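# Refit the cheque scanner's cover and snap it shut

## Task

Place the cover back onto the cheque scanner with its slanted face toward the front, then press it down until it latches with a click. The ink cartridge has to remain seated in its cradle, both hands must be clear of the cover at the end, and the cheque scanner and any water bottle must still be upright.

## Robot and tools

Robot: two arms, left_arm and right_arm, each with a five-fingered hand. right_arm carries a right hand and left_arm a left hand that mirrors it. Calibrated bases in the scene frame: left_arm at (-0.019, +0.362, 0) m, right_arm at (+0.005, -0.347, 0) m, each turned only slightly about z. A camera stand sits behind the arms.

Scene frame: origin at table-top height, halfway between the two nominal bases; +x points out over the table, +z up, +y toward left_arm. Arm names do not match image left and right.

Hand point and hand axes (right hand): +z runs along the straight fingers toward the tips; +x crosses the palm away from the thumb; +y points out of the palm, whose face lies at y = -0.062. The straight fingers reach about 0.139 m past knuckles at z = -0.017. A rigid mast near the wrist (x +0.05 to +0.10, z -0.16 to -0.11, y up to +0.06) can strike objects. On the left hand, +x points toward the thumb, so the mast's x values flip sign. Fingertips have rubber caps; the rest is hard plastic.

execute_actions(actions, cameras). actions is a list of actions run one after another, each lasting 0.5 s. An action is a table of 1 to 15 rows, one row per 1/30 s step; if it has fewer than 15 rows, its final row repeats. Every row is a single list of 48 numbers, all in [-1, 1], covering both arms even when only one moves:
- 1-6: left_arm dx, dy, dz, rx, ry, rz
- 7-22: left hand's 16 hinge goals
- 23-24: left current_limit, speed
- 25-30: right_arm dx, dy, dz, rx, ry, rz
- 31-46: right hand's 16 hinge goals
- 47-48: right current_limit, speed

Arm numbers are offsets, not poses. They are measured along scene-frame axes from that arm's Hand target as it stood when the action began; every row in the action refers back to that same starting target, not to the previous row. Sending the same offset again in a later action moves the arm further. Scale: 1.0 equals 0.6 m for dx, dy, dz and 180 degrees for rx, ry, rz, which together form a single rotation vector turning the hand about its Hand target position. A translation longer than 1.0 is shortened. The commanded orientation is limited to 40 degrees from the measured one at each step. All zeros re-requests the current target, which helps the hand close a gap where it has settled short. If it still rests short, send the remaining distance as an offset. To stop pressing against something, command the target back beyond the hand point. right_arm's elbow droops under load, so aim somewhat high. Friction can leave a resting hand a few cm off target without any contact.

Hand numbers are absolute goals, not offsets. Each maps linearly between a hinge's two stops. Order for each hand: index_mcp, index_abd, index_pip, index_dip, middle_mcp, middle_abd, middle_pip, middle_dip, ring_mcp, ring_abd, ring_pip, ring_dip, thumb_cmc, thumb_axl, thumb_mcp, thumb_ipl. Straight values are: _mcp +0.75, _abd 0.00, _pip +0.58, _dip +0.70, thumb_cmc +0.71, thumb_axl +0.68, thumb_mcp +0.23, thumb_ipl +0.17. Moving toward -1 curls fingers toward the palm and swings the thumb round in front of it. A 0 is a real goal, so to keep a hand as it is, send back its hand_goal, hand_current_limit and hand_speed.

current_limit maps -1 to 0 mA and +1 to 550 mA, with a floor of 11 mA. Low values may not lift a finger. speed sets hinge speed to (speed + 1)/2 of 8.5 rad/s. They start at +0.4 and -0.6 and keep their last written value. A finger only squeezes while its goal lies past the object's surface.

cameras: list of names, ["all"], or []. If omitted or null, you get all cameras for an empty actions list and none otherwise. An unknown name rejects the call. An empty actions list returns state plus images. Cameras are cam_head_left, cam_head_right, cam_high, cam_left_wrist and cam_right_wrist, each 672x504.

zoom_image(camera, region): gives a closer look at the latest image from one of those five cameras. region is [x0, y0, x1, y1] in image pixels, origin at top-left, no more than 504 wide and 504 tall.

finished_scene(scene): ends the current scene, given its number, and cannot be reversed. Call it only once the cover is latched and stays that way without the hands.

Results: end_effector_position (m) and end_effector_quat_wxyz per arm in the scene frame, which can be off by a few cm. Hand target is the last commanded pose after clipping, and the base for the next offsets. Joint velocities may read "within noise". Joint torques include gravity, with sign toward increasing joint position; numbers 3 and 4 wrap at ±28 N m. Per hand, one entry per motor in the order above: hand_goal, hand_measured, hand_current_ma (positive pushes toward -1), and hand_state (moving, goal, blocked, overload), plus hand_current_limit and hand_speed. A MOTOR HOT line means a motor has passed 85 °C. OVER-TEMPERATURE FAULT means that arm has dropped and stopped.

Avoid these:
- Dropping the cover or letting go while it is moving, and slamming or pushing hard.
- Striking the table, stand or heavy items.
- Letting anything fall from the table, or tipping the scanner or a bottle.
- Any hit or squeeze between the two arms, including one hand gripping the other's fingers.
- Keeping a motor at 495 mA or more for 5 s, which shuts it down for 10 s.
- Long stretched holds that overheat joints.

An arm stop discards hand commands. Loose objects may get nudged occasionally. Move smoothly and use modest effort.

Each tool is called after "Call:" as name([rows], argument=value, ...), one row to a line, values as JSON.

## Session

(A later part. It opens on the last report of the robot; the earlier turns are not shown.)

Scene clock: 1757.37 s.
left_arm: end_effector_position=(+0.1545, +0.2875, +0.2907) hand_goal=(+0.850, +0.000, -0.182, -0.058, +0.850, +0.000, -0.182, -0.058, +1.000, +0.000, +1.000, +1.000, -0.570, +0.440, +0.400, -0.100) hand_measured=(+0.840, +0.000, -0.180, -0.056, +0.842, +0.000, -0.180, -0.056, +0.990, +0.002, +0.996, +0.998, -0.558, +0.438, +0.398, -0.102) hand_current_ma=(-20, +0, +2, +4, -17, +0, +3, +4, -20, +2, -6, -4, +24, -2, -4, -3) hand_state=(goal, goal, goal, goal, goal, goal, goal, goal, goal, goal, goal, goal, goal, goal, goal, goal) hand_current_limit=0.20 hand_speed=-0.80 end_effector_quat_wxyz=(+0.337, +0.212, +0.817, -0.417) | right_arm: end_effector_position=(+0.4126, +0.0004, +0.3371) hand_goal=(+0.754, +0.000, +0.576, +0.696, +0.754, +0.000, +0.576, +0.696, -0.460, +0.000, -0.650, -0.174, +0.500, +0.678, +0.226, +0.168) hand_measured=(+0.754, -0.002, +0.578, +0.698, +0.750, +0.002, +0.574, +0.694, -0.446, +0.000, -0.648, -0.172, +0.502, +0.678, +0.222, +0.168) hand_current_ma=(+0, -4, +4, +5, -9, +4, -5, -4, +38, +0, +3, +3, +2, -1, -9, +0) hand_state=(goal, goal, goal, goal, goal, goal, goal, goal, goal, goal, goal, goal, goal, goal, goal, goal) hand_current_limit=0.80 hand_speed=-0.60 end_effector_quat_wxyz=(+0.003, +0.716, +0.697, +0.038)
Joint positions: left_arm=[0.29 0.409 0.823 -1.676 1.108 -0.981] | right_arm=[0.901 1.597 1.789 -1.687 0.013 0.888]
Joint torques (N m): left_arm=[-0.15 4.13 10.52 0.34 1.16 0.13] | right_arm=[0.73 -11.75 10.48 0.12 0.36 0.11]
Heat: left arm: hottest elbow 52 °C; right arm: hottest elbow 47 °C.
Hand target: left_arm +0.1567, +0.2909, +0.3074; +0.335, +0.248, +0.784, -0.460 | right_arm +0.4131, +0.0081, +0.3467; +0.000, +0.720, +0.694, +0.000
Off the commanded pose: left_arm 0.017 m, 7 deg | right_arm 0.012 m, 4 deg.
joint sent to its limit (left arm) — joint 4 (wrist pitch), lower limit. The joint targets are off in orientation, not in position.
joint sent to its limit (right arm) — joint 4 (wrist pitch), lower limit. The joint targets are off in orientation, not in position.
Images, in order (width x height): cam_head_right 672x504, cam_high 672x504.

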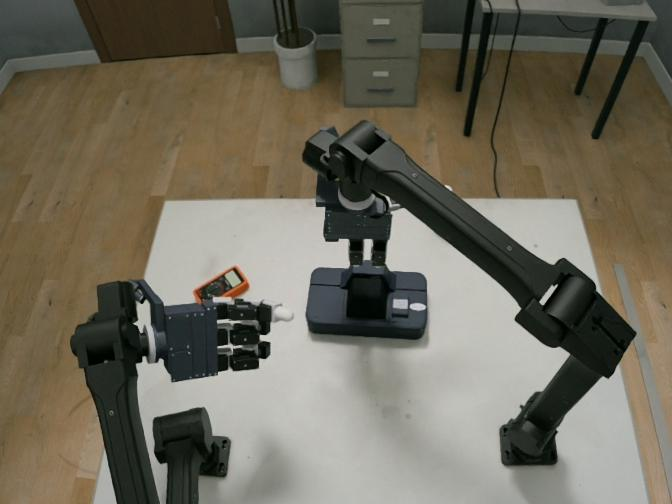

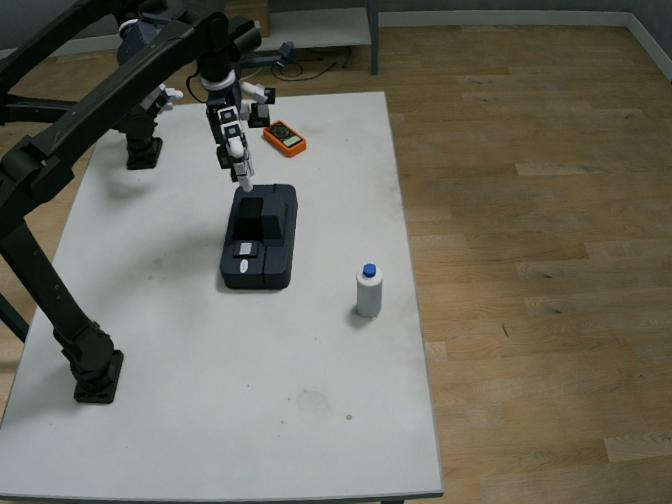

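Call:
execute_actions([
  [[0,0,0,0,0,0,0.85,0,-0.1825,-0.058,0.85,0,-0.1825,-0.058,1,0,1,1,-0.571,0.44,0.4,-0.1,0.2,-0.8,-0.006,0,-0.06,0,0,0,0.754,0,0.576,0.696,0.754,0,0.576,0.696,-0.46,0,-0.65,-0.174,0.5,0.678,0.226,0.168,0.8,-0.6]],
  [[0,0,0,0,0,0,0.85,0,-0.1825,-0.058,0.85,0,-0.1825,-0.058,1,0,1,1,-0.571,0.44,0.4,-0.1,0.2,-0.8,-0.006,0.0,-0.07,0,0,0,0.754,0,0.576,0.696,0.754,0,0.576,0.696,-0.46,0,-0.65,-0.174,0.5,0.678,0.226,0.168,0.8,-0.6]],
  [[0,0,0,0,0,0,0.85,0,-0.1825,-0.058,0.85,0,-0.1825,-0.058,1,0,1,1,-0.571,0.44,0.4,-0.1,0.2,-0.8,0,0.0,-0.06,0,0,0,0.754,0,0.576,0.696,0.754,0,0.576,0.696,-0.46,0,-0.65,-0.174,0.5,0.678,0.226,0.168,0.8,-0.6]],
  [[0,0,0,0,0,0,0.85,0,-0.1825,-0.058,0.85,0,-0.1825,-0.058,1,0,1,1,-0.571,0.44,0.4,-0.1,0.2,-0.8,0,0.0,-0.06,-0.01,0.013,0,0.754,0,0.576,0.696,0.754,0,0.576,0.696,-0.46,0,-0.65,-0.174,0.5,0.678,0.226,0.168,0.8,-0.6]],
], cameras=["cam_high","cam_head_right"])

Call:
zoom_image(camera="cam_high", region=[225, 170, 305, 250])

Call:
zoom_image(camera="cam_head_right", region=[330, 240, 410, 330])

Scene clock: 1769.43 s.
left_arm: end_effector_position=(+0.1545, +0.2875, +0.2907) hand_goal=(+0.850, +0.000, -0.182, -0.058, +0.850, +0.000, -0.182, -0.058, +1.000, +0.000, +1.000, +1.000, -0.570, +0.440, +0.400, -0.100) hand_measured=(+0.840, +0.000, -0.180, -0.056, +0.842, +0.000, -0.180, -0.056, +0.990, +0.002, +0.996, +0.998, -0.558, +0.438, +0.398, -0.102) hand_current_ma=(-20, +0, +2, +4, -17, +0, +3, +4, -20, +2, -6, -4, +24, -2, -4, -3) hand_state=(goal, goal, goal, goal, goal, goal, goal, goal, goal, goal, goal, goal, goal, goal, goal, goal) hand_current_limit=0.20 hand_speed=-0.80 end_effector_quat_wxyz=(+0.337, +0.212, +0.817, -0.417) | right_arm: end_effector_position=(+0.4079, +0.0019, +0.2548) hand_goal=(+0.754, +0.000, +0.576, +0.696, +0.754, +0.000, +0.576, +0.696, -0.460, +0.000, -0.650, -0.174, +0.500, +0.678, +0.226, +0.168) hand_measured=(+0.756, +0.002, +0.578, +0.698, +0.754, +0.006, +0.576, +0.694, -0.446, +0.000, -0.648, -0.172, +0.502, +0.678, +0.222, +0.168) hand_current_ma=(+3, +1, +2, +3, +0, +10, -1, -2, +40, +0, +3, +3, +2, -1, -12, -1) hand_state=(goal, goal, goal, goal, goal, goal, goal, goal, goal, goal, goal, goal, goal, goal, goal, goal) hand_current_limit=0.80 hand_speed=-0.60 end_effector_quat_wxyz=(-0.001, +0.719, +0.695, +0.021)
Joint positions: left_arm=[0.29 0.409 0.823 -1.676 1.108 -0.981] | right_arm=[0.907 1.597 1.58 -1.512 0.001 0.901]
Joint torques (N m): left_arm=[-0.97 4.54 10.32 0.24 1.18 0.16] | right_arm=[0.44 -7.41 4.37 1.58 -0.33 0.06]
Heat: left arm: hottest elbow 52 °C; right arm: hottest elbow 49 °C.
Hand target: left_arm +0.1567, +0.2909, +0.3074; +0.335, +0.248, +0.784, -0.460 | right_arm +0.4059, +0.0080, +0.1966; -0.003, +0.720, +0.694, -0.025
Off the commanded pose: left_arm 0.017 m, 7 deg | right_arm 0.059 m, 5 deg.
joint sent to its limit (left arm) — joint 4 (wrist pitch), lower limit. The joint targets are off in orientation, not in position.
Images, in order (width x height): cam_head_right 672x504, cam_high 672x504.

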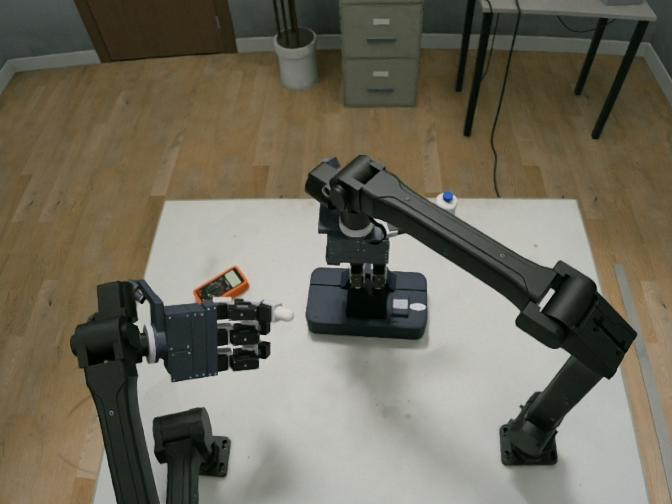

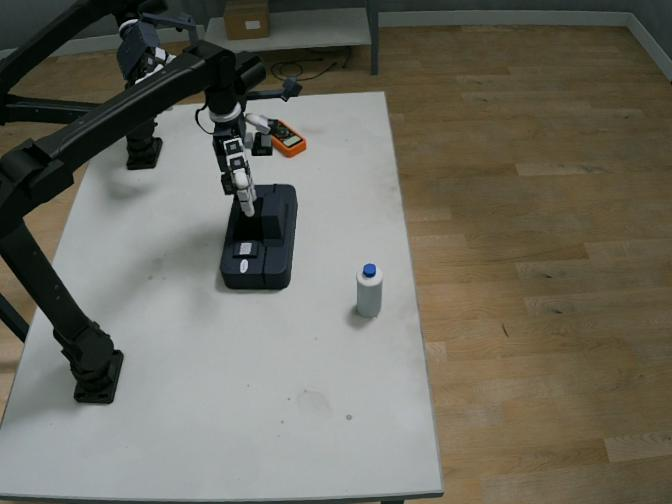

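Scaled by 6.300 from the camera's 672x504 image, which has a finer 960x720 frame.

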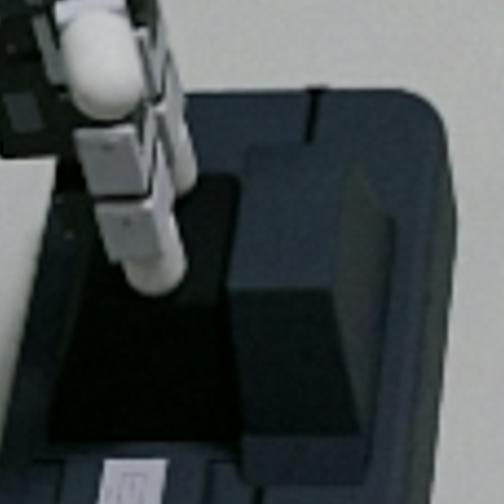

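Scaled by 5.600 from the camera's 672x504 image, which has a finer 960x720 frame.

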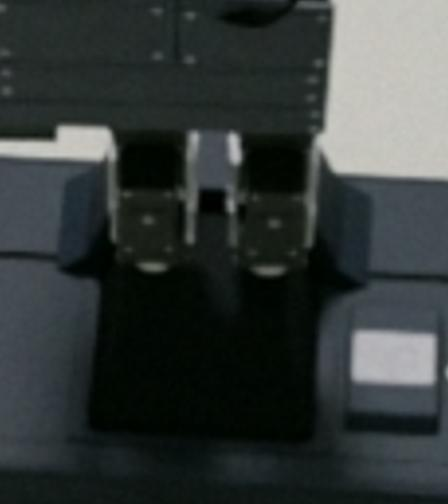

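Call:
execute_actions([
  [[0,0,0,0,0,0,0.85,0,-0.1825,-0.058,0.85,0,-0.1825,-0.058,1,0,1,1,-0.571,0.44,0.4,-0.1,0.2,-0.8,0,0,-0.07,-0.012,0.013,0,0.754,0,0.576,0.696,0.754,0,0.576,0.696,-0.46,0,-0.65,-0.174,0.5,0.678,0.226,0.168,0.8,-0.6]],
  [[0,0,0,0,0,0,0.85,0,-0.1825,-0.058,0.85,0,-0.1825,-0.058,1,0,1,1,-0.571,0.44,0.4,-0.1,0.2,-0.8,0,0.0,-0.07,-0.012,0.013,0,0.754,0,0.576,0.696,0.754,0,0.576,0.696,-0.46,0,-0.65,-0.174,0.5,0.678,0.226,0.168,0.8,-0.6]],
], cameras=["cam_high","cam_head_right"])

Call:
zoom_image(camera="cam_high", region=[225, 170, 305, 250])

Call:
zoom_image(camera="cam_head_right", region=[330, 240, 410, 330])

Scene clock: 1775.80 s.
left_arm: end_effector_position=(+0.1545, +0.2875, +0.2907) hand_goal=(+0.850, +0.000, -0.182, -0.058, +0.850, +0.000, -0.182, -0.058, +1.000, +0.000, +1.000, +1.000, -0.570, +0.440, +0.400, -0.100) hand_measured=(+0.840, +0.000, -0.180, -0.056, +0.842, +0.000, -0.180, -0.056, +0.990, +0.002, +0.996, +0.998, -0.558, +0.438, +0.398, -0.102) hand_current_ma=(-20, +0, +2, +4, -17, +0, +3, +4, -20, +2, -6, -4, +24, -2, -4, -3) hand_state=(goal, goal, goal, goal, goal, goal, goal, goal, goal, goal, goal, goal, goal, goal, goal, goal) hand_current_limit=0.20 hand_speed=-0.80 end_effector_quat_wxyz=(+0.337, +0.212, +0.817, -0.417) | right_arm: end_effector_position=(+0.4061, -0.0002, +0.2462) hand_goal=(+0.754, +0.000, +0.576, +0.696, +0.754, +0.000, +0.576, +0.696, -0.460, +0.000, -0.650, -0.174, +0.500, +0.678, +0.226, +0.168) hand_measured=(+0.760, +0.022, +0.584, +0.698, +0.754, +0.004, +0.576, +0.694, -0.446, +0.000, -0.648, -0.172, +0.502, +0.678, +0.222, +0.168) hand_current_ma=(+15, +53, +16, +3, +1, +5, +0, -2, +40, +0, +3, +3, +2, -1, -12, -1) hand_state=(goal, blocked, goal, goal, goal, goal, goal, goal, goal, goal, goal, goal, goal, goal, goal, goal) hand_current_limit=0.80 hand_speed=-0.60 end_effector_quat_wxyz=(-0.002, +0.719, +0.695, +0.027)
Joint positions: left_arm=[0.29 0.409 0.823 -1.676 1.108 -0.981] | right_arm=[0.907 1.582 1.538 -1.472 0.001 0.901]
Joint torques (N m): left_arm=[-0.03 5.13 10.51 0.06 1.2 0.23] | right_arm=[0.15 -0.44 0.66 2.32 -0.95 0.02]
Heat: left arm: hottest elbow 53 °C; right arm: hottest elbow 48 °C.
Hand target: left_arm +0.1567, +0.2909, +0.3074; +0.335, +0.248, +0.784, -0.460 | right_arm +0.4059, +0.0080, +0.1127; -0.004, +0.717, +0.692, -0.081
Off the commanded pose: left_arm 0.017 m, 7 deg | right_arm 0.134 m, 12 deg.
joint sent to its limit (left arm) — joint 4 (wrist pitch), lower limit. The joint targets are off in orientation, not in position.
Images, in order (width x height): cam_head_right 672x504, cam_high 672x504.

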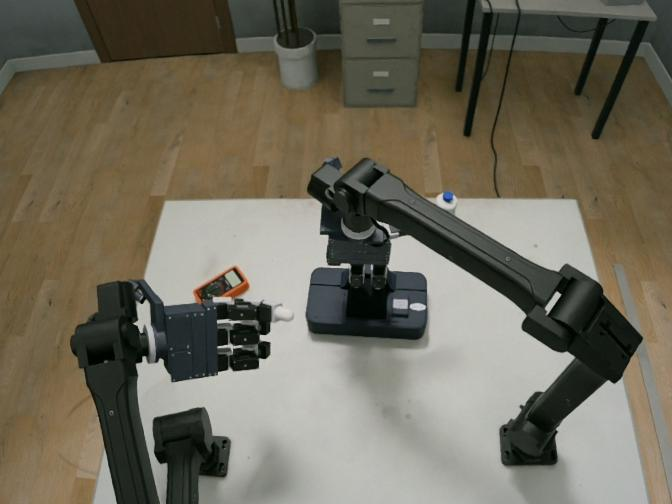

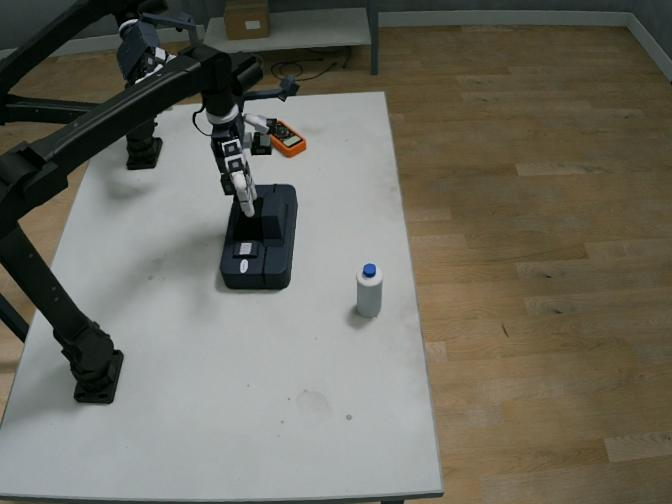

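Scaled by 6.300 from the camera's 672x504 image, which has a finer 960x720 frame.

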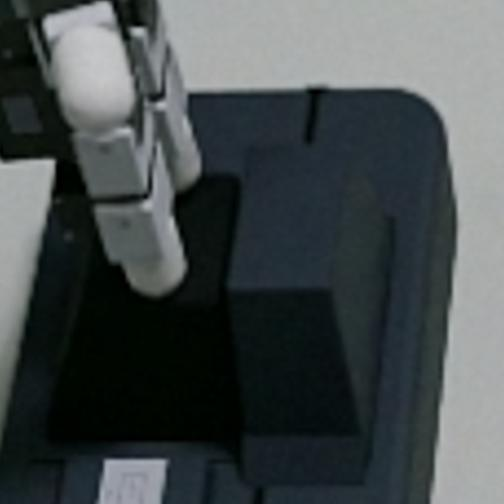

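Scaled by 5.600 from the camera's 672x504 image, which has a finer 960x720 frame.

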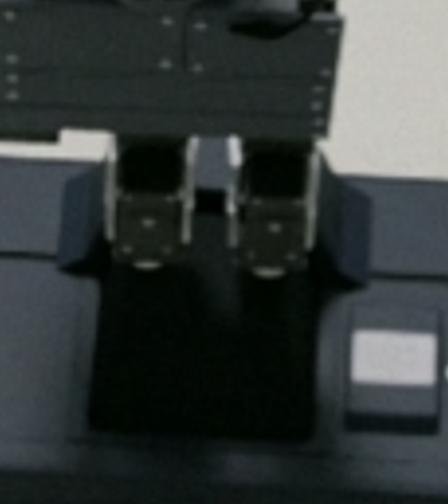

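Call:
execute_actions([
  [[0,0,0,0,0,0,0.85,0,-0.1825,-0.058,0.85,0,-0.1825,-0.058,1,0,1,1,-0.571,0.44,0.4,-0.1,0.2,-0.8,0,0,0.13,0.022,-0.025,0,0.754,0,0.576,0.696,0.754,0,0.576,0.696,-0.46,0,-0.65,-0.174,0.5,0.678,0.226,0.168,0.8,-0.6]],
  [[0,0,0,0,0,0,0.85,0,-0.1825,-0.058,0.85,0,-0.1825,-0.058,1,0,1,1,-0.571,0.44,0.4,-0.1,0.2,-0.8,0,0.0,0.13,0.012,-0.014,0,0.754,0,0.576,0.696,0.754,0,0.576,0.696,-0.46,0,-0.65,-0.174,0.5,0.678,0.226,0.168,0.8,-0.6]],
  [[0,0,0,0,0,0,0.85,0,-0.1825,-0.058,0.85,0,-0.1825,-0.058,1,0,1,1,-0.571,0.44,0.4,-0.1,0.2,-0.8,0,-0.04,0.13,0,0,0,0.754,0,0.576,0.696,0.754,0,0.576,0.696,-0.46,0,-0.65,-0.174,0.5,0.678,0.226,0.168,0.5,-0.6]],
], cameras=["cam_high","cam_head_right"])

Call:
zoom_image(camera="cam_high", region=[225, 185, 285, 250])

Call:
zoom_image(camera="cam_head_right", region=[335, 260, 405, 330])

Scene clock: 1782.80 s.
left_arm: end_effector_position=(+0.1545, +0.2875, +0.2907) hand_goal=(+0.850, +0.000, -0.182, -0.058, +0.850, +0.000, -0.182, -0.058, +1.000, +0.000, +1.000, +1.000, -0.570, +0.440, +0.400, -0.100) hand_measured=(+0.840, +0.000, -0.180, -0.056, +0.842, +0.000, -0.180, -0.056, +0.990, +0.002, +0.996, +0.998, -0.558, +0.438, +0.398, -0.102) hand_current_ma=(-20, +0, +2, +4, -17, +0, +3, +4, -20, +2, -6, -4, +24, -2, -4, -3) hand_state=(goal, goal, goal, goal, goal, goal, goal, goal, goal, goal, goal, goal, goal, goal, goal, goal) hand_current_limit=0.20 hand_speed=-0.80 end_effector_quat_wxyz=(+0.337, +0.212, +0.817, -0.417) | right_arm: end_effector_position=(+0.3974, -0.0184, +0.3404) hand_goal=(+0.754, +0.000, +0.576, +0.696, +0.754, +0.000, +0.576, +0.696, -0.460, +0.000, -0.650, -0.174, +0.500, +0.678, +0.226, +0.168) hand_measured=(+0.750, -0.002, +0.572, +0.694, +0.750, -0.002, +0.574, +0.694, -0.446, +0.000, -0.648, -0.172, +0.502, +0.678, +0.222, +0.168) hand_current_ma=(-8, -4, -6, -4, -9, -4, -5, -2, +40, +0, +3, +3, +2, -1, -12, -1) hand_state=(goal, goal, goal, goal, goal, goal, goal, goal, goal, goal, goal, goal, goal, goal, goal, goal) hand_current_limit=0.50 hand_speed=-0.60 end_effector_quat_wxyz=(+0.002, +0.719, +0.694, +0.037)
Joint positions: left_arm=[0.29 0.409 0.823 -1.676 1.108 -0.981] | right_arm=[0.9 1.537 1.728 -1.688 0.011 0.897]
Joint torques (N m): left_arm=[-0.09 4.25 10.62 0.28 1.15 0.18] | right_arm=[-0.91 -10.46 10.22 0.16 0.32 -0.18]
Heat: left arm: hottest elbow 53 °C; right arm: hottest elbow 47 °C.
Hand target: left_arm +0.1567, +0.2909, +0.3074; +0.335, +0.248, +0.784, -0.460 | right_arm +0.4059, -0.0160, +0.3467; +0.000, +0.720, +0.694, +0.000
Off the commanded pose: left_arm 0.017 m, 7 deg | right_arm 0.011 m, 4 deg.
joint sent to its limit (left arm) — joint 4 (wrist pitch), lower limit. The joint targets are off in orientation, not in position.
joint sent to its limit (right arm) — joint 4 (wrist pitch), lower limit. The joint targets are off in orientation, not in position.
Images, in order (width x height): cam_head_right 672x504, cam_high 672x504.

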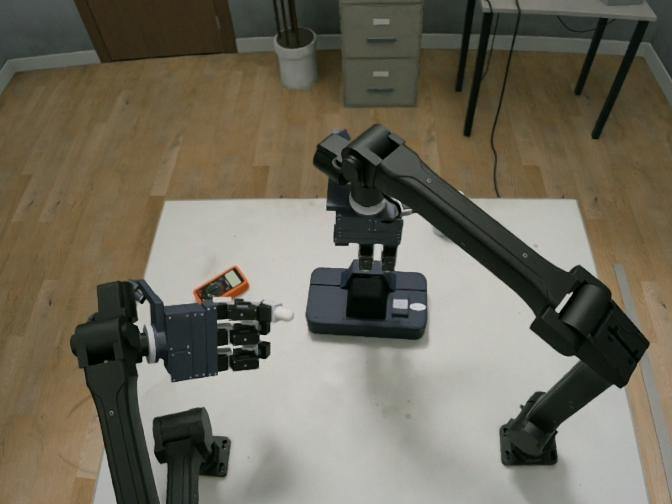

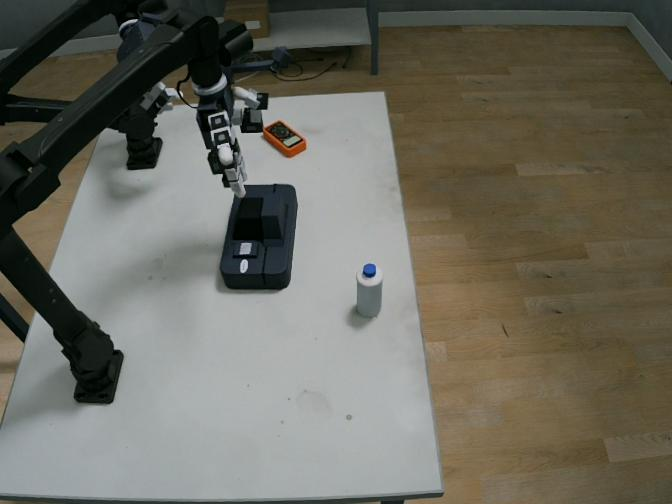

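Scaled by 7.754 from the camera's 672x504 image, which has a finer 960x720 frame.

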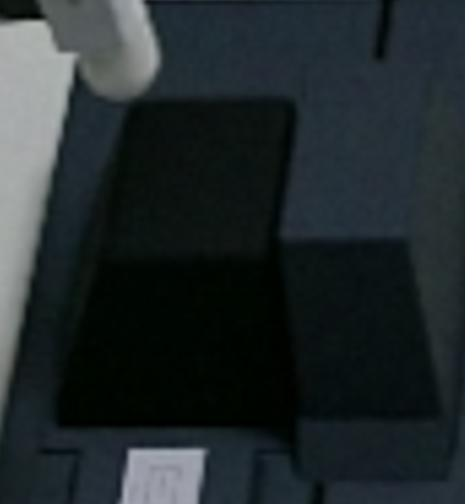

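Scaled by 7.200 from the camera's 672x504 image, which has a finer 960x720 frame.

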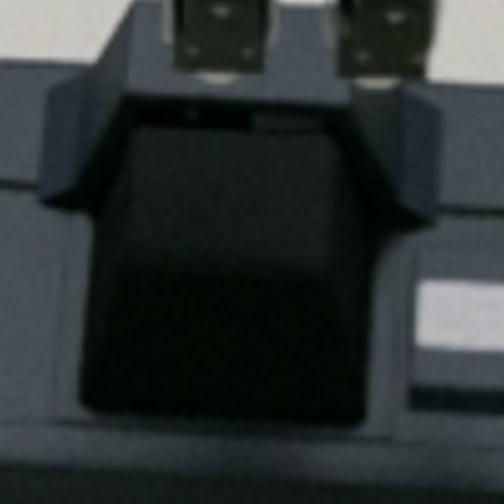

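Call:
execute_actions([
  [[0,0,0,0,0,0,0.85,0,-0.1825,-0.058,0.85,0,-0.1825,-0.058,1,0,1,1,-0.571,0.44,0.4,-0.1,0.2,-0.8,-0.006,0.052,-0.06,0,0,0,0.754,0,0.576,0.696,0.754,0,0.576,0.696,-0.46,0,-0.65,-0.174,0.5,0.678,0.226,0.168,0.8,-0.6]],
  [[0,0,0,0,0,0,0.85,0,-0.1825,-0.058,0.85,0,-0.1825,-0.058,1,0,1,1,-0.571,0.44,0.4,-0.1,0.2,-0.8,-0.006,0.0,-0.06,0,0,0,0.754,0,0.576,0.696,0.754,0,0.576,0.696,-0.46,0,-0.65,-0.174,0.5,0.678,0.226,0.168,0.8,-0.6]],
  [[0,0,0,0,0,0,0.85,0,-0.1825,-0.058,0.85,0,-0.1825,-0.058,1,0,1,1,-0.571,0.44,0.4,-0.1,0.2,-0.8,0,0.0,0,0,0,0,0.754,0,0.576,0.696,0.754,0,0.576,0.696,-0.46,0,-0.65,-0.174,0.5,0.678,0.226,0.168,0.8,-0.6]],
], cameras=["cam_high","cam_head_right"])

Call:
zoom_image(camera="cam_high", region=[225, 170, 305, 250])

Call:
zoom_image(camera="cam_head_right", region=[330, 240, 410, 330])

Scene clock: 1797.77 s.
left_arm: end_effector_position=(+0.1545, +0.2875, +0.2907) hand_goal=(+0.850, +0.000, -0.182, -0.058, +0.850, +0.000, -0.182, -0.058, +1.000, +0.000, +1.000, +1.000, -0.570, +0.440, +0.400, -0.100) hand_measured=(+0.840, +0.000, -0.180, -0.056, +0.842, +0.000, -0.180, -0.056, +0.990, +0.002, +0.996, +0.998, -0.558, +0.438, +0.398, -0.102) hand_current_ma=(-20, +0, +2, +4, -17, +0, +3, +4, -20, +2, -6, -4, +24, -2, -4, -3) hand_state=(goal, goal, goal, goal, goal, goal, goal, goal, goal, goal, goal, goal, goal, goal, goal, goal) hand_current_limit=0.20 hand_speed=-0.80 end_effector_quat_wxyz=(+0.337, +0.212, +0.817, -0.417) | right_arm: end_effector_position=(+0.4010, +0.0099, +0.2760) hand_goal=(+0.754, +0.000, +0.576, +0.696, +0.754, +0.000, +0.576, +0.696, -0.460, +0.000, -0.650, -0.174, +0.500, +0.678, +0.226, +0.168) hand_measured=(+0.750, -0.002, +0.572, +0.694, +0.750, -0.002, +0.574, +0.694, -0.446, +0.000, -0.648, -0.172, +0.502, +0.678, +0.222, +0.168) hand_current_ma=(-7, -4, -6, -4, -8, -4, -5, -2, +40, +0, +3, +3, +2, -1, -12, -1) hand_state=(goal, goal, goal, goal, goal, goal, goal, goal, goal, goal, goal, goal, goal, goal, goal, goal) hand_current_limit=0.80 hand_speed=-0.60 end_effector_quat_wxyz=(+0.002, +0.718, +0.696, -0.004)
Joint positions: left_arm=[0.29 0.409 0.823 -1.676 1.108 -0.981] | right_arm=[0.928 1.635 1.687 -1.631 0.003 0.921]
Joint torques (N m): left_arm=[-0.56 4.78 10.63 0.25 1.16 0.22] | right_arm=[0.67 -13.22 7.71 0.85 0.08 0.11]
Heat: left arm: hottest elbow 53 °C; right arm: hottest elbow 50 °C.
Hand target: left_arm +0.1567, +0.2909, +0.3074; +0.335, +0.248, +0.784, -0.460 | right_arm +0.3986, +0.0152, +0.2746; +0.000, +0.720, +0.694, +0.000
Off the commanded pose: left_arm 0.017 m, 7 deg | right_arm 0.006 m, 1 deg.
joint sent to its limit (left arm) — joint 4 (wrist pitch), lower limit. The joint targets are off in orientation, not in position.
Images, in order (width x height): cam_head_right 672x504, cam_high 672x504.

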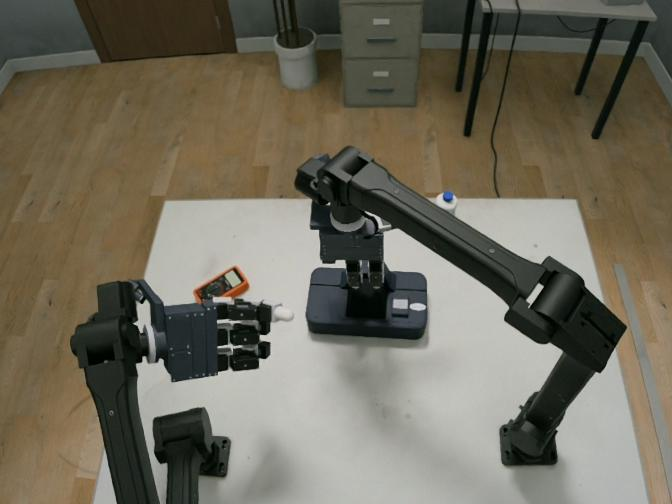

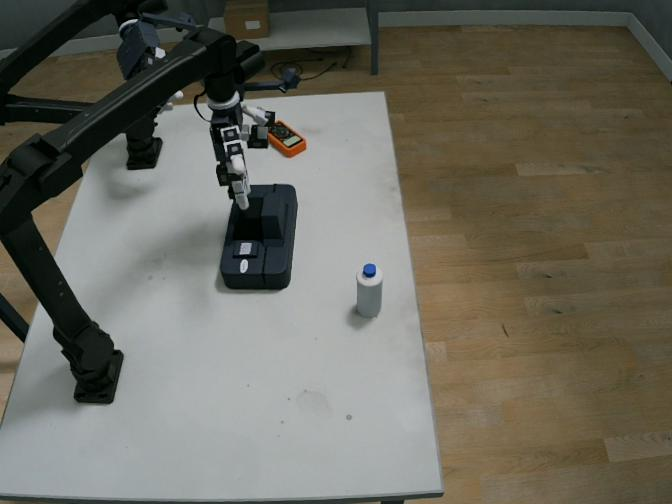

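Scaled by 6.300 from the camera's 672x504 image, which has a finer 960x720 frame.

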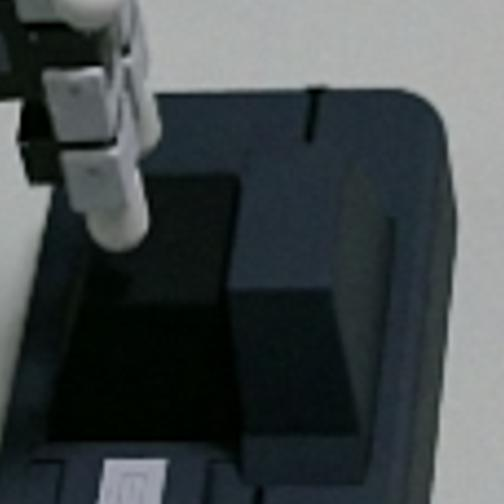

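Scaled by 5.600 from the camera's 672x504 image, which has a finer 960x720 frame.

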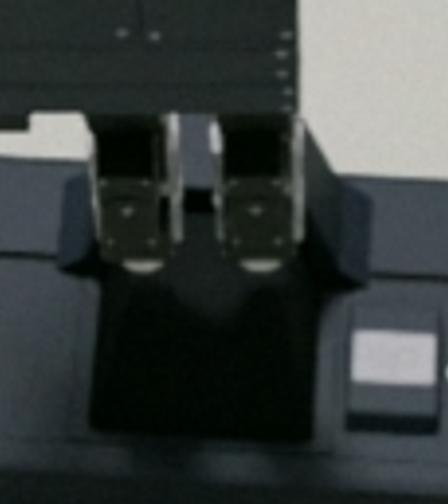

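Call:
execute_actions([
  [[0,0,0,0,0,0,0.85,0,-0.1825,-0.058,0.85,0,-0.1825,-0.058,1,0,1,1,-0.571,0.44,0.4,-0.1,0.2,-0.8,0.004,0,-0.07,0,0,0,0.754,0,0.576,0.696,0.754,0,0.576,0.696,-0.46,0,-0.65,-0.174,0.5,0.678,0.226,0.168,0.8,-0.6]],
  [[0,0,0,0,0,0,0.85,0,-0.1825,-0.058,0.85,0,-0.1825,-0.058,1,0,1,1,-0.571,0.44,0.4,-0.1,0.2,-0.8,0,0.0,-0.06,-0.01,0.013,0,0.754,0,0.576,0.696,0.754,0,0.576,0.696,-0.46,0,-0.65,-0.174,0.5,0.678,0.226,0.168,0.8,-0.6]],
  [[0,0,0,0,0,0,0.85,0,-0.1825,-0.058,0.85,0,-0.1825,-0.058,1,0,1,1,-0.571,0.44,0.4,-0.1,0.2,-0.8,0,0.0,-0.07,-0.012,0.013,0,0.754,0,0.576,0.696,0.754,0,0.576,0.696,-0.46,0,-0.65,-0.174,0.5,0.678,0.226,0.168,0.8,-0.6]],
  [[0,0,0,0,0,0,0.85,0,-0.1825,-0.058,0.85,0,-0.1825,-0.058,1,0,1,1,-0.571,0.44,0.4,-0.1,0.2,-0.8,0,0.0,-0.07,-0.012,0.013,0,0.754,0,0.576,0.696,0.754,0,0.576,0.696,-0.46,0,-0.65,-0.174,0.5,0.678,0.226,0.168,0.8,-0.6]],
], cameras=["cam_high","cam_head_right"])

Call:
zoom_image(camera="cam_high", region=[225, 170, 305, 250])

Call:
zoom_image(camera="cam_head_right", region=[330, 240, 410, 330])

Scene clock: 1807.73 s.
left_arm: end_effector_position=(+0.1545, +0.2875, +0.2907) hand_goal=(+0.850, +0.000, -0.182, -0.058, +0.850, +0.000, -0.182, -0.058, +1.000, +0.000, +1.000, +1.000, -0.570, +0.440, +0.400, -0.100) hand_measured=(+0.840, +0.000, -0.180, -0.056, +0.842, +0.000, -0.180, -0.056, +0.990, +0.002, +0.996, +0.998, -0.558, +0.438, +0.398, -0.102) hand_current_ma=(-20, +0, +2, +4, -17, +0, +3, +4, -20, +2, -6, -4, +24, -2, -4, -3) hand_state=(goal, goal, goal, goal, goal, goal, goal, goal, goal, goal, goal, goal, goal, goal, goal, goal) hand_current_limit=0.20 hand_speed=-0.80 end_effector_quat_wxyz=(+0.337, +0.212, +0.817, -0.417) | right_arm: end_effector_position=(+0.3995, +0.0087, +0.2461) hand_goal=(+0.754, +0.000, +0.576, +0.696, +0.754, +0.000, +0.576, +0.696, -0.460, +0.000, -0.650, -0.174, +0.500, +0.678, +0.226, +0.168) hand_measured=(+0.762, +0.022, +0.584, +0.698, +0.756, +0.002, +0.578, +0.696, -0.446, +0.000, -0.648, -0.172, +0.502, +0.678, +0.220, +0.168) hand_current_ma=(+20, +51, +19, +4, +3, +5, +3, +0, +40, +0, +3, +3, +2, -1, -15, -1) hand_state=(goal, blocked, goal, goal, goal, goal, goal, goal, goal, goal, goal, goal, goal, goal, goal, goal) hand_current_limit=0.80 hand_speed=-0.60 end_effector_quat_wxyz=(-0.003, +0.718, +0.696, +0.027)
Joint positions: left_arm=[0.29 0.409 0.823 -1.676 1.108 -0.981] | right_arm=[0.929 1.589 1.546 -1.474 0.001 0.921]
Joint torques (N m): left_arm=[-1.03 5.01 10.55 0.42 1.16 0.21] | right_arm=[-0.32 -0.56 0.68 2.3 -1.07 -0.02]
Heat: left arm: hottest elbow 53 °C; right arm: hottest elbow 48 °C.
Hand target: left_arm +0.1567, +0.2909, +0.3074; +0.335, +0.248, +0.784, -0.460 | right_arm +0.4010, +0.0151, +0.1126; -0.004, +0.718, +0.692, -0.081
Off the commanded pose: left_arm 0.017 m, 7 deg | right_arm 0.134 m, 12 deg.
joint sent to its limit (left arm) — joint 4 (wrist pitch), lower limit. The joint targets are off in orientation, not in position.
Images, in order (width x height): cam_head_right 672x504, cam_high 672x504.

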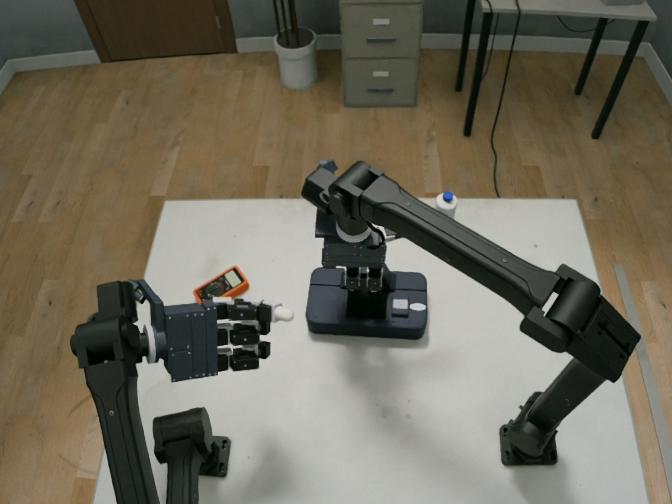

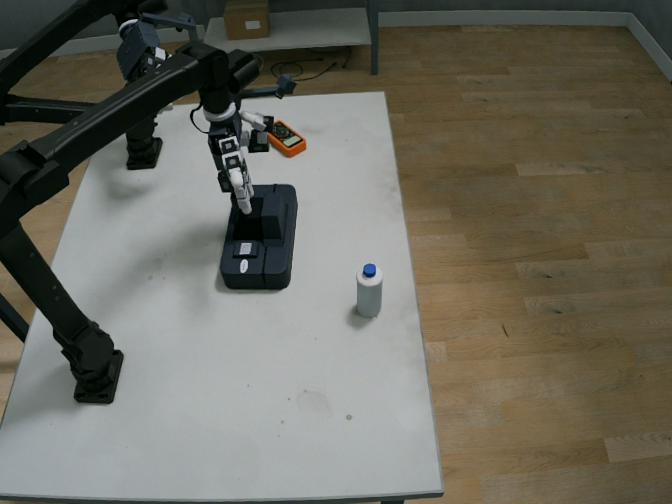

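Scaled by 6.300 from the camera's 672x504 image, which has a finer 960x720 frame.

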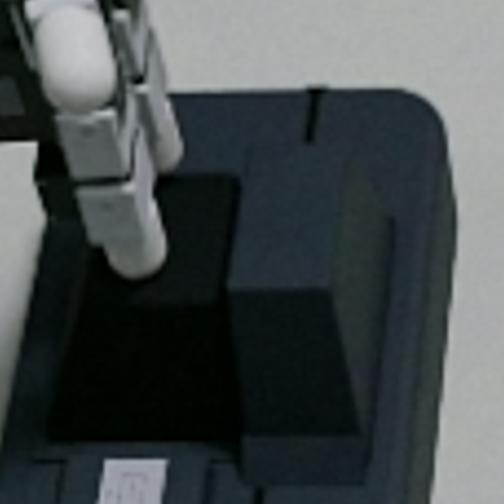

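Scaled by 5.600 from the camera's 672x504 image, which has a finer 960x720 frame.

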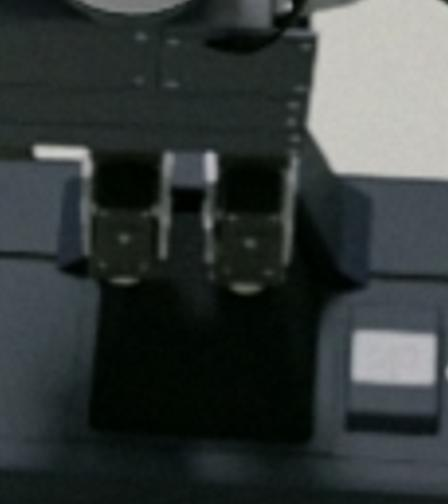

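Call:
execute_actions([
  [[0,0,0,0,0,0,0.85,0,-0.1825,-0.058,0.85,0,-0.1825,-0.058,1,0,1,1,-0.571,0.44,0.4,-0.1,0.2,-0.8,0,0,0.13,0.022,-0.025,0,0.754,0,0.576,0.696,0.754,0,0.576,0.696,-0.46,0,-0.65,-0.174,0.5,0.678,0.226,0.168,0.8,-0.6]],
  [[0,0,0,0,0,0,0.85,0,-0.1825,-0.058,0.85,0,-0.1825,-0.058,1,0,1,1,-0.571,0.44,0.4,-0.1,0.2,-0.8,0,0.0,0.13,0.012,-0.014,0,0.754,0,0.576,0.696,0.754,0,0.576,0.696,-0.46,0,-0.65,-0.174,0.5,0.678,0.226,0.168,0.8,-0.6]],
  [[0,0,0,0,0,0,0.85,0,-0.1825,-0.058,0.85,0,-0.1825,-0.058,1,0,1,1,-0.571,0.44,0.4,-0.1,0.2,-0.8,0,-0.0,0.15,0,0,0,0.754,0,0.576,0.696,0.754,0,0.576,0.696,-0.46,0,-0.65,-0.174,0.5,0.678,0.226,0.168,0.5,-0.6]],
  [[0,0,0,0,0,0,0.85,0,-0.1825,-0.058,0.85,0,-0.1825,-0.058,1,0,1,1,-0.571,0.44,0.4,-0.1,0.2,-0.8,-0.08,-0.2,0.0,0,0,0,0.754,0,0.576,0.696,0.754,0,0.576,0.696,-0.46,0,-0.65,-0.174,0.5,0.678,0.226,0.168,0.4,-0.6]],
  [[0,0,0,0,0,0,0.85,0,-0.1825,-0.058,0.85,0,-0.1825,-0.058,1,0,1,1,-0.571,0.44,0.4,-0.1,0.2,-0.8,-0.08,-0.2,0.0,0,0,0,0.754,0,0.576,0.696,0.754,0,0.576,0.696,-0.46,0,-0.65,-0.174,0.5,0.678,0.226,0.168,0.4,-0.6]],
], cameras=["cam_high","cam_head_right","cam_head_left"])

Call:
zoom_image(camera="cam_high", region=[225, 185, 285, 250])

Call:
zoom_image(camera="cam_head_right", region=[335, 260, 405, 330])

Call:
zoom_image(camera="cam_head_left", region=[330, 255, 430, 345])

Scene clock: 1818.93 s.
left_arm: end_effector_position=(+0.1545, +0.2875, +0.2907) hand_goal=(+0.850, +0.000, -0.182, -0.058, +0.850, +0.000, -0.182, -0.058, +1.000, +0.000, +1.000, +1.000, -0.570, +0.440, +0.400, -0.100) hand_measured=(+0.840, +0.000, -0.180, -0.056, +0.842, +0.000, -0.180, -0.056, +0.990, +0.002, +0.996, +0.998, -0.558, +0.438, +0.398, -0.102) hand_current_ma=(-20, +0, +2, +4, -17, +0, +3, +4, -20, +2, -6, -4, +24, -2, -4, -3) hand_state=(goal, goal, goal, goal, goal, goal, goal, goal, goal, goal, goal, goal, goal, goal, goal, goal) hand_current_limit=0.20 hand_speed=-0.80 end_effector_quat_wxyz=(+0.337, +0.212, +0.817, -0.417) | right_arm: end_effector_position=(+0.3029, -0.2234, +0.3615) hand_goal=(+0.754, +0.000, +0.576, +0.696, +0.754, +0.000, +0.576, +0.696, -0.460, +0.000, -0.650, -0.174, +0.500, +0.678, +0.226, +0.168) hand_measured=(+0.752, -0.002, +0.574, +0.694, +0.752, -0.002, +0.576, +0.696, -0.446, +0.000, -0.648, -0.172, +0.500, +0.678, +0.220, +0.168) hand_current_ma=(-3, -2, -5, -3, -3, -2, -1, +0, +37, +0, +3, +3, +0, -1, -15, -1) hand_state=(goal, goal, goal, goal, goal, goal, goal, goal, goal, goal, goal, goal, goal, goal, goal, goal) hand_current_limit=0.40 hand_speed=-0.60 end_effector_quat_wxyz=(+0.026, +0.723, +0.684, +0.090)
Joint positions: left_arm=[0.29 0.409 0.823 -1.676 1.108 -0.981] | right_arm=[0.675 0.941 1.251 -1.696 0.029 0.688]
Joint torques (N m): left_arm=[0.15 4.6 10.51 0.49 1.13 0.18] | right_arm=[-0.91 -1.73 7.75 0.7 0.16 -0.24]
Heat: left arm: hottest elbow 53 °C; right arm: hottest elbow 47 °C.
Hand target: left_arm +0.1567, +0.2909, +0.3074; +0.335, +0.248, +0.784, -0.460 | right_arm +0.3050, -0.2249, +0.3587; +0.000, +0.720, +0.694, +0.000
Off the commanded pose: left_arm 0.017 m, 7 deg | right_arm 0.004 m, 11 deg.
joint sent to its limit (left arm) — joint 4 (wrist pitch), lower limit. The joint targets are off in orientation, not in position.
joint sent to its limit (right arm) — joint 4 (wrist pitch), lower limit. The joint targets are off in orientation, not in position.
Images, in order (width x height): cam_head_left 672x504, cam_head_right 672x504, cam_high 672x504.

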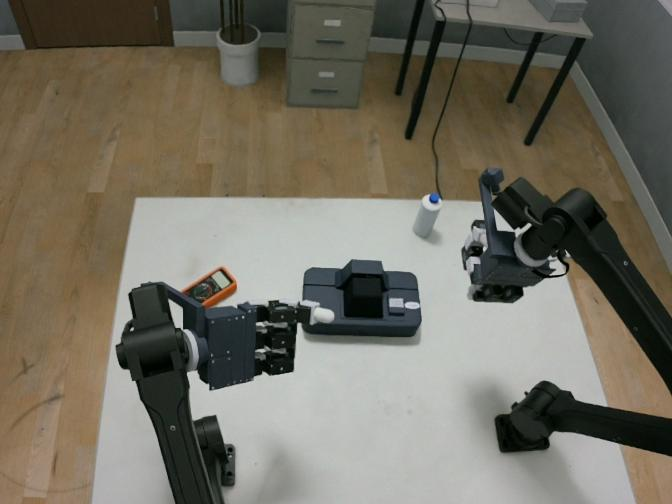

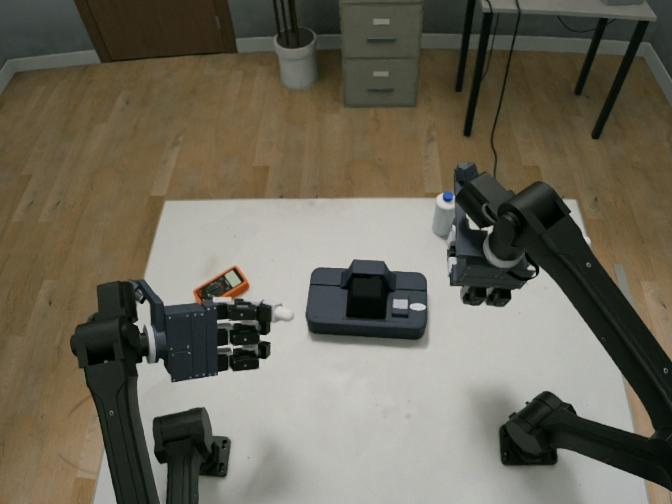

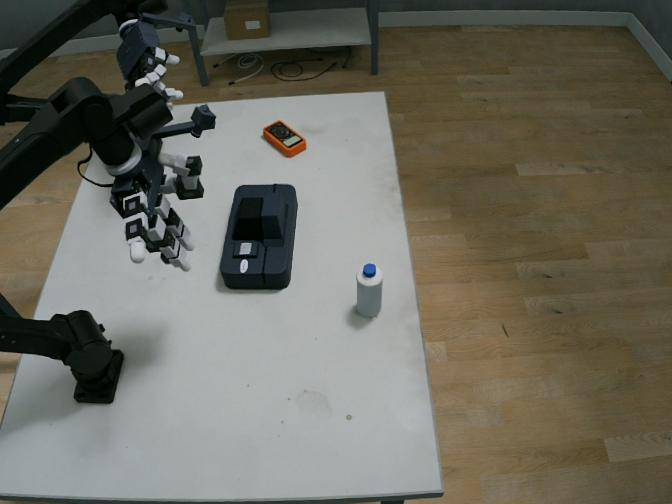

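Scaled by 7.754 from the camera's 672x504 image, which has a finer 960x720 frame.

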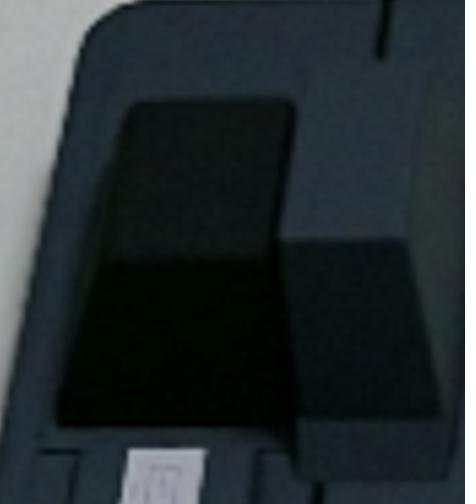

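Scaled by 7.200 from the camera's 672x504 image, which has a finer 960x720 frame.

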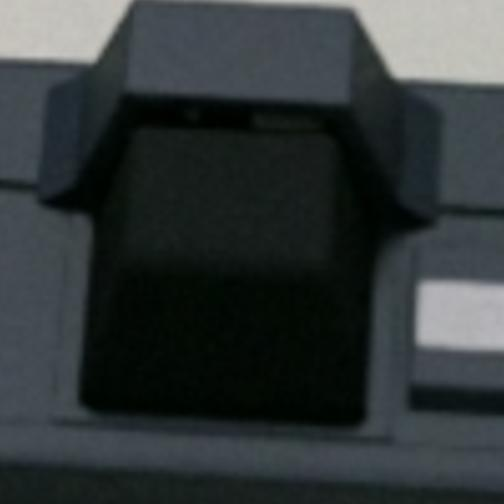

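Scaled by 5.040 from the camera's 672x504 image, which has a finer 960x720 frame.

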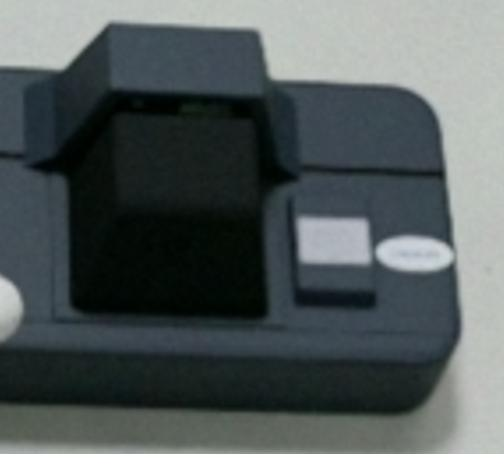

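Call:
execute_actions([
  [[0.104,-0.208,0,0,0,0,0.85,0,-0.1825,-0.058,0.85,0,-0.1825,-0.058,1,0,1,1,-0.571,0.44,0.4,-0.1,0.2,-0.8,-0.1,-0.15,0.0,0,0,0,0.754,0,0.576,0.696,0.754,0,0.576,0.696,-0.46,0,-0.65,-0.174,0.5,0.678,0.226,0.168,0.4,-0.6]],
  [[0.1,-0.13,-0.04,0,0,0,0.85,0,-0.1825,-0.058,0.85,0,-0.1825,-0.058,1,0,1,1,-0.571,0.44,0.4,-0.1,0.2,-0.8,0,0,0.0,0,0,0,0.754,0,0.576,0.696,0.754,0,0.576,0.696,-0.46,0,-0.65,-0.174,0.5,0.678,0.226,0.168,0.4,-0.6]],
  [[0.1,-0.03,-0.06,0,0,0,0.85,0,-0.1825,-0.058,0.85,0,-0.1825,-0.058,1,0,1,1,-0.571,0.44,0.4,-0.1,0.2,-0.8,0,0,0.0,0,0,0,0.754,0,0.576,0.696,0.754,0,0.576,0.696,-0.46,0,-0.65,-0.174,0.5,0.678,0.226,0.168,0.4,-0.6]],
], cameras=["cam_left_wrist"])

Call:
zoom_image(camera="cam_left_wrist", region=[30, 10, 270, 190])

Call:
zoom_image(camera="cam_left_wrist", region=[50, 60, 120, 170])

Scene clock: 1834.77 s.
left_arm: end_effector_position=(+0.3368, +0.0745, +0.2424) hand_goal=(+0.850, +0.000, -0.182, -0.058, +0.850, +0.000, -0.182, -0.058, +1.000, +0.000, +1.000, +1.000, -0.570, +0.440, +0.400, -0.100) hand_measured=(+0.842, +0.000, -0.180, -0.056, +0.844, +0.000, -0.180, -0.056, +0.990, +0.002, +0.996, +0.998, -0.558, +0.438, +0.398, -0.102) hand_current_ma=(-16, +0, +2, +4, -14, +0, +2, +4, -22, +2, -6, -4, +24, -2, -2, -3) hand_state=(goal, goal, goal, goal, goal, goal, goal, goal, goal, goal, goal, goal, goal, goal, goal, goal) hand_current_limit=0.20 hand_speed=-0.80 end_effector_quat_wxyz=(+0.330, +0.249, +0.788, -0.457) | right_arm: end_effector_position=(+0.2456, -0.3136, +0.3604) hand_goal=(+0.754, +0.000, +0.576, +0.696, +0.754, +0.000, +0.576, +0.696, -0.460, +0.000, -0.650, -0.174, +0.500, +0.678, +0.226, +0.168) hand_measured=(+0.754, -0.002, +0.574, +0.694, +0.754, -0.002, +0.576, +0.696, -0.446, +0.000, -0.648, -0.172, +0.502, +0.678, +0.220, +0.168) hand_current_ma=(-1, -2, -4, -3, -1, -2, -1, +0, +37, +0, +3, +3, +2, -1, -15, -1) hand_state=(goal, goal, goal, goal, goal, goal, goal, goal, goal, goal, goal, goal, goal, goal, goal, goal) hand_current_limit=0.40 hand_speed=-0.60 end_effector_quat_wxyz=(+0.074, +0.720, +0.673, +0.150)
Joint positions: left_arm=[-0.574 1.002 0.782 -0.241 0.61 -1.932] | right_arm=[0.459 0.605 1.063 -1.695 0.043 0.48]
Joint torques (N m): left_arm=[-1.73 -6.89 9.42 2.32 0.2 0.07] | right_arm=[-0.97 2.37 7.58 1.02 0.07 -0.25]
Heat: left arm: hottest elbow 53 °C; right arm: hottest elbow 48 °C.
Hand target: left_arm +0.3391, +0.0700, +0.2475; +0.335, +0.248, +0.784, -0.460 | right_arm +0.2450, -0.3149, +0.3587; +0.000, +0.720, +0.694, +0.000
Off the commanded pose: left_arm 0.007 m, 1 deg | right_arm 0.002 m, 19 deg.
joint sent to its limit (right arm) — joint 4 (wrist pitch), lower limit. The joint targets are off in orientation, not in position.
Images, in order (width x height): cam_left_wrist 672x504.

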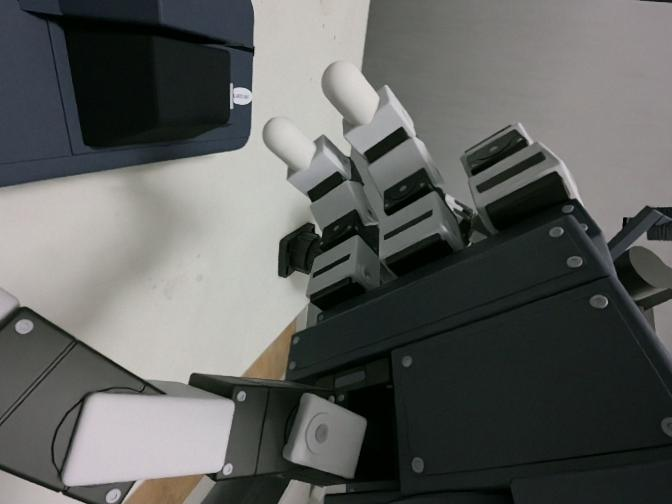

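Scaled by 2.100 from the camera's 672x504 image, which has a finer 960x720 frame.

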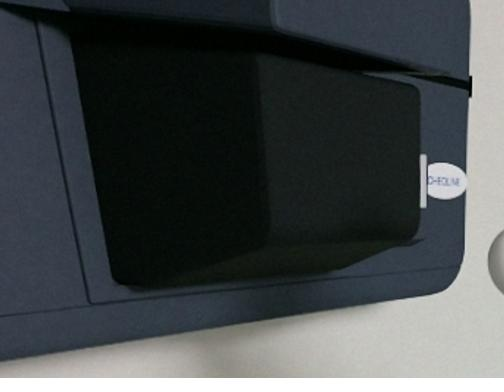

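Scaled by 4.582 from the camera's 672x504 image, which has a finer 960x720 frame.

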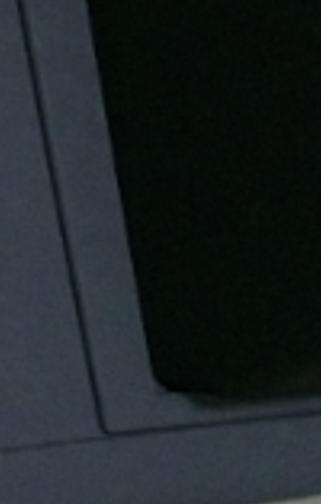

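Call:
zoom_image(camera="cam_left_wrist", region=[70, 130, 150, 170])

Call:
zoom_image(camera="cam_left_wrist", region=[140, 100, 240, 160])

Call:
zoom_image(camera="cam_left_wrist", region=[60, 15, 110, 65])

Scaled by 6.300 from the camera's 672x504 image, which has a finer 960x720 frame.

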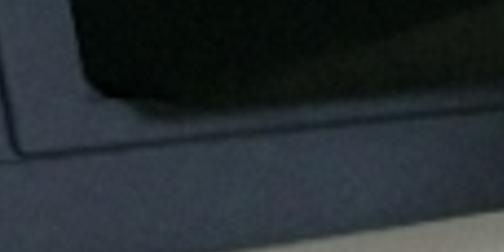

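Scaled by 5.040 from the camera's 672x504 image, which has a finer 960x720 frame.

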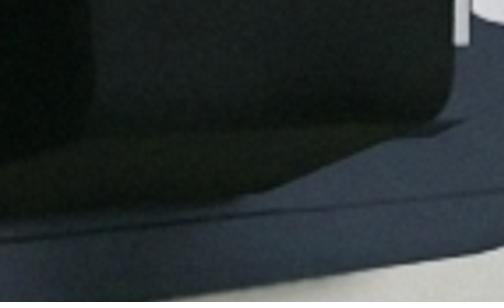

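Scaled by 10.080 from the camera's 672x504 image, which has a finer 960x720 frame.

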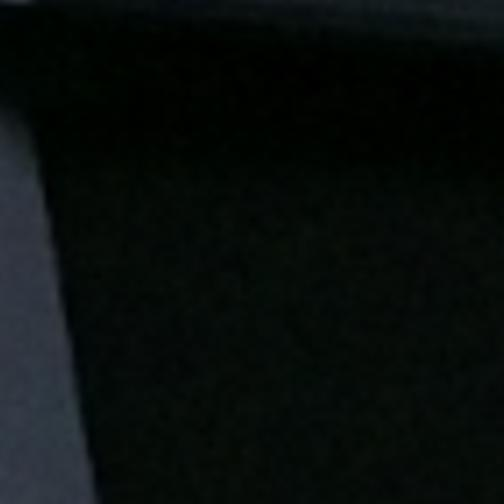

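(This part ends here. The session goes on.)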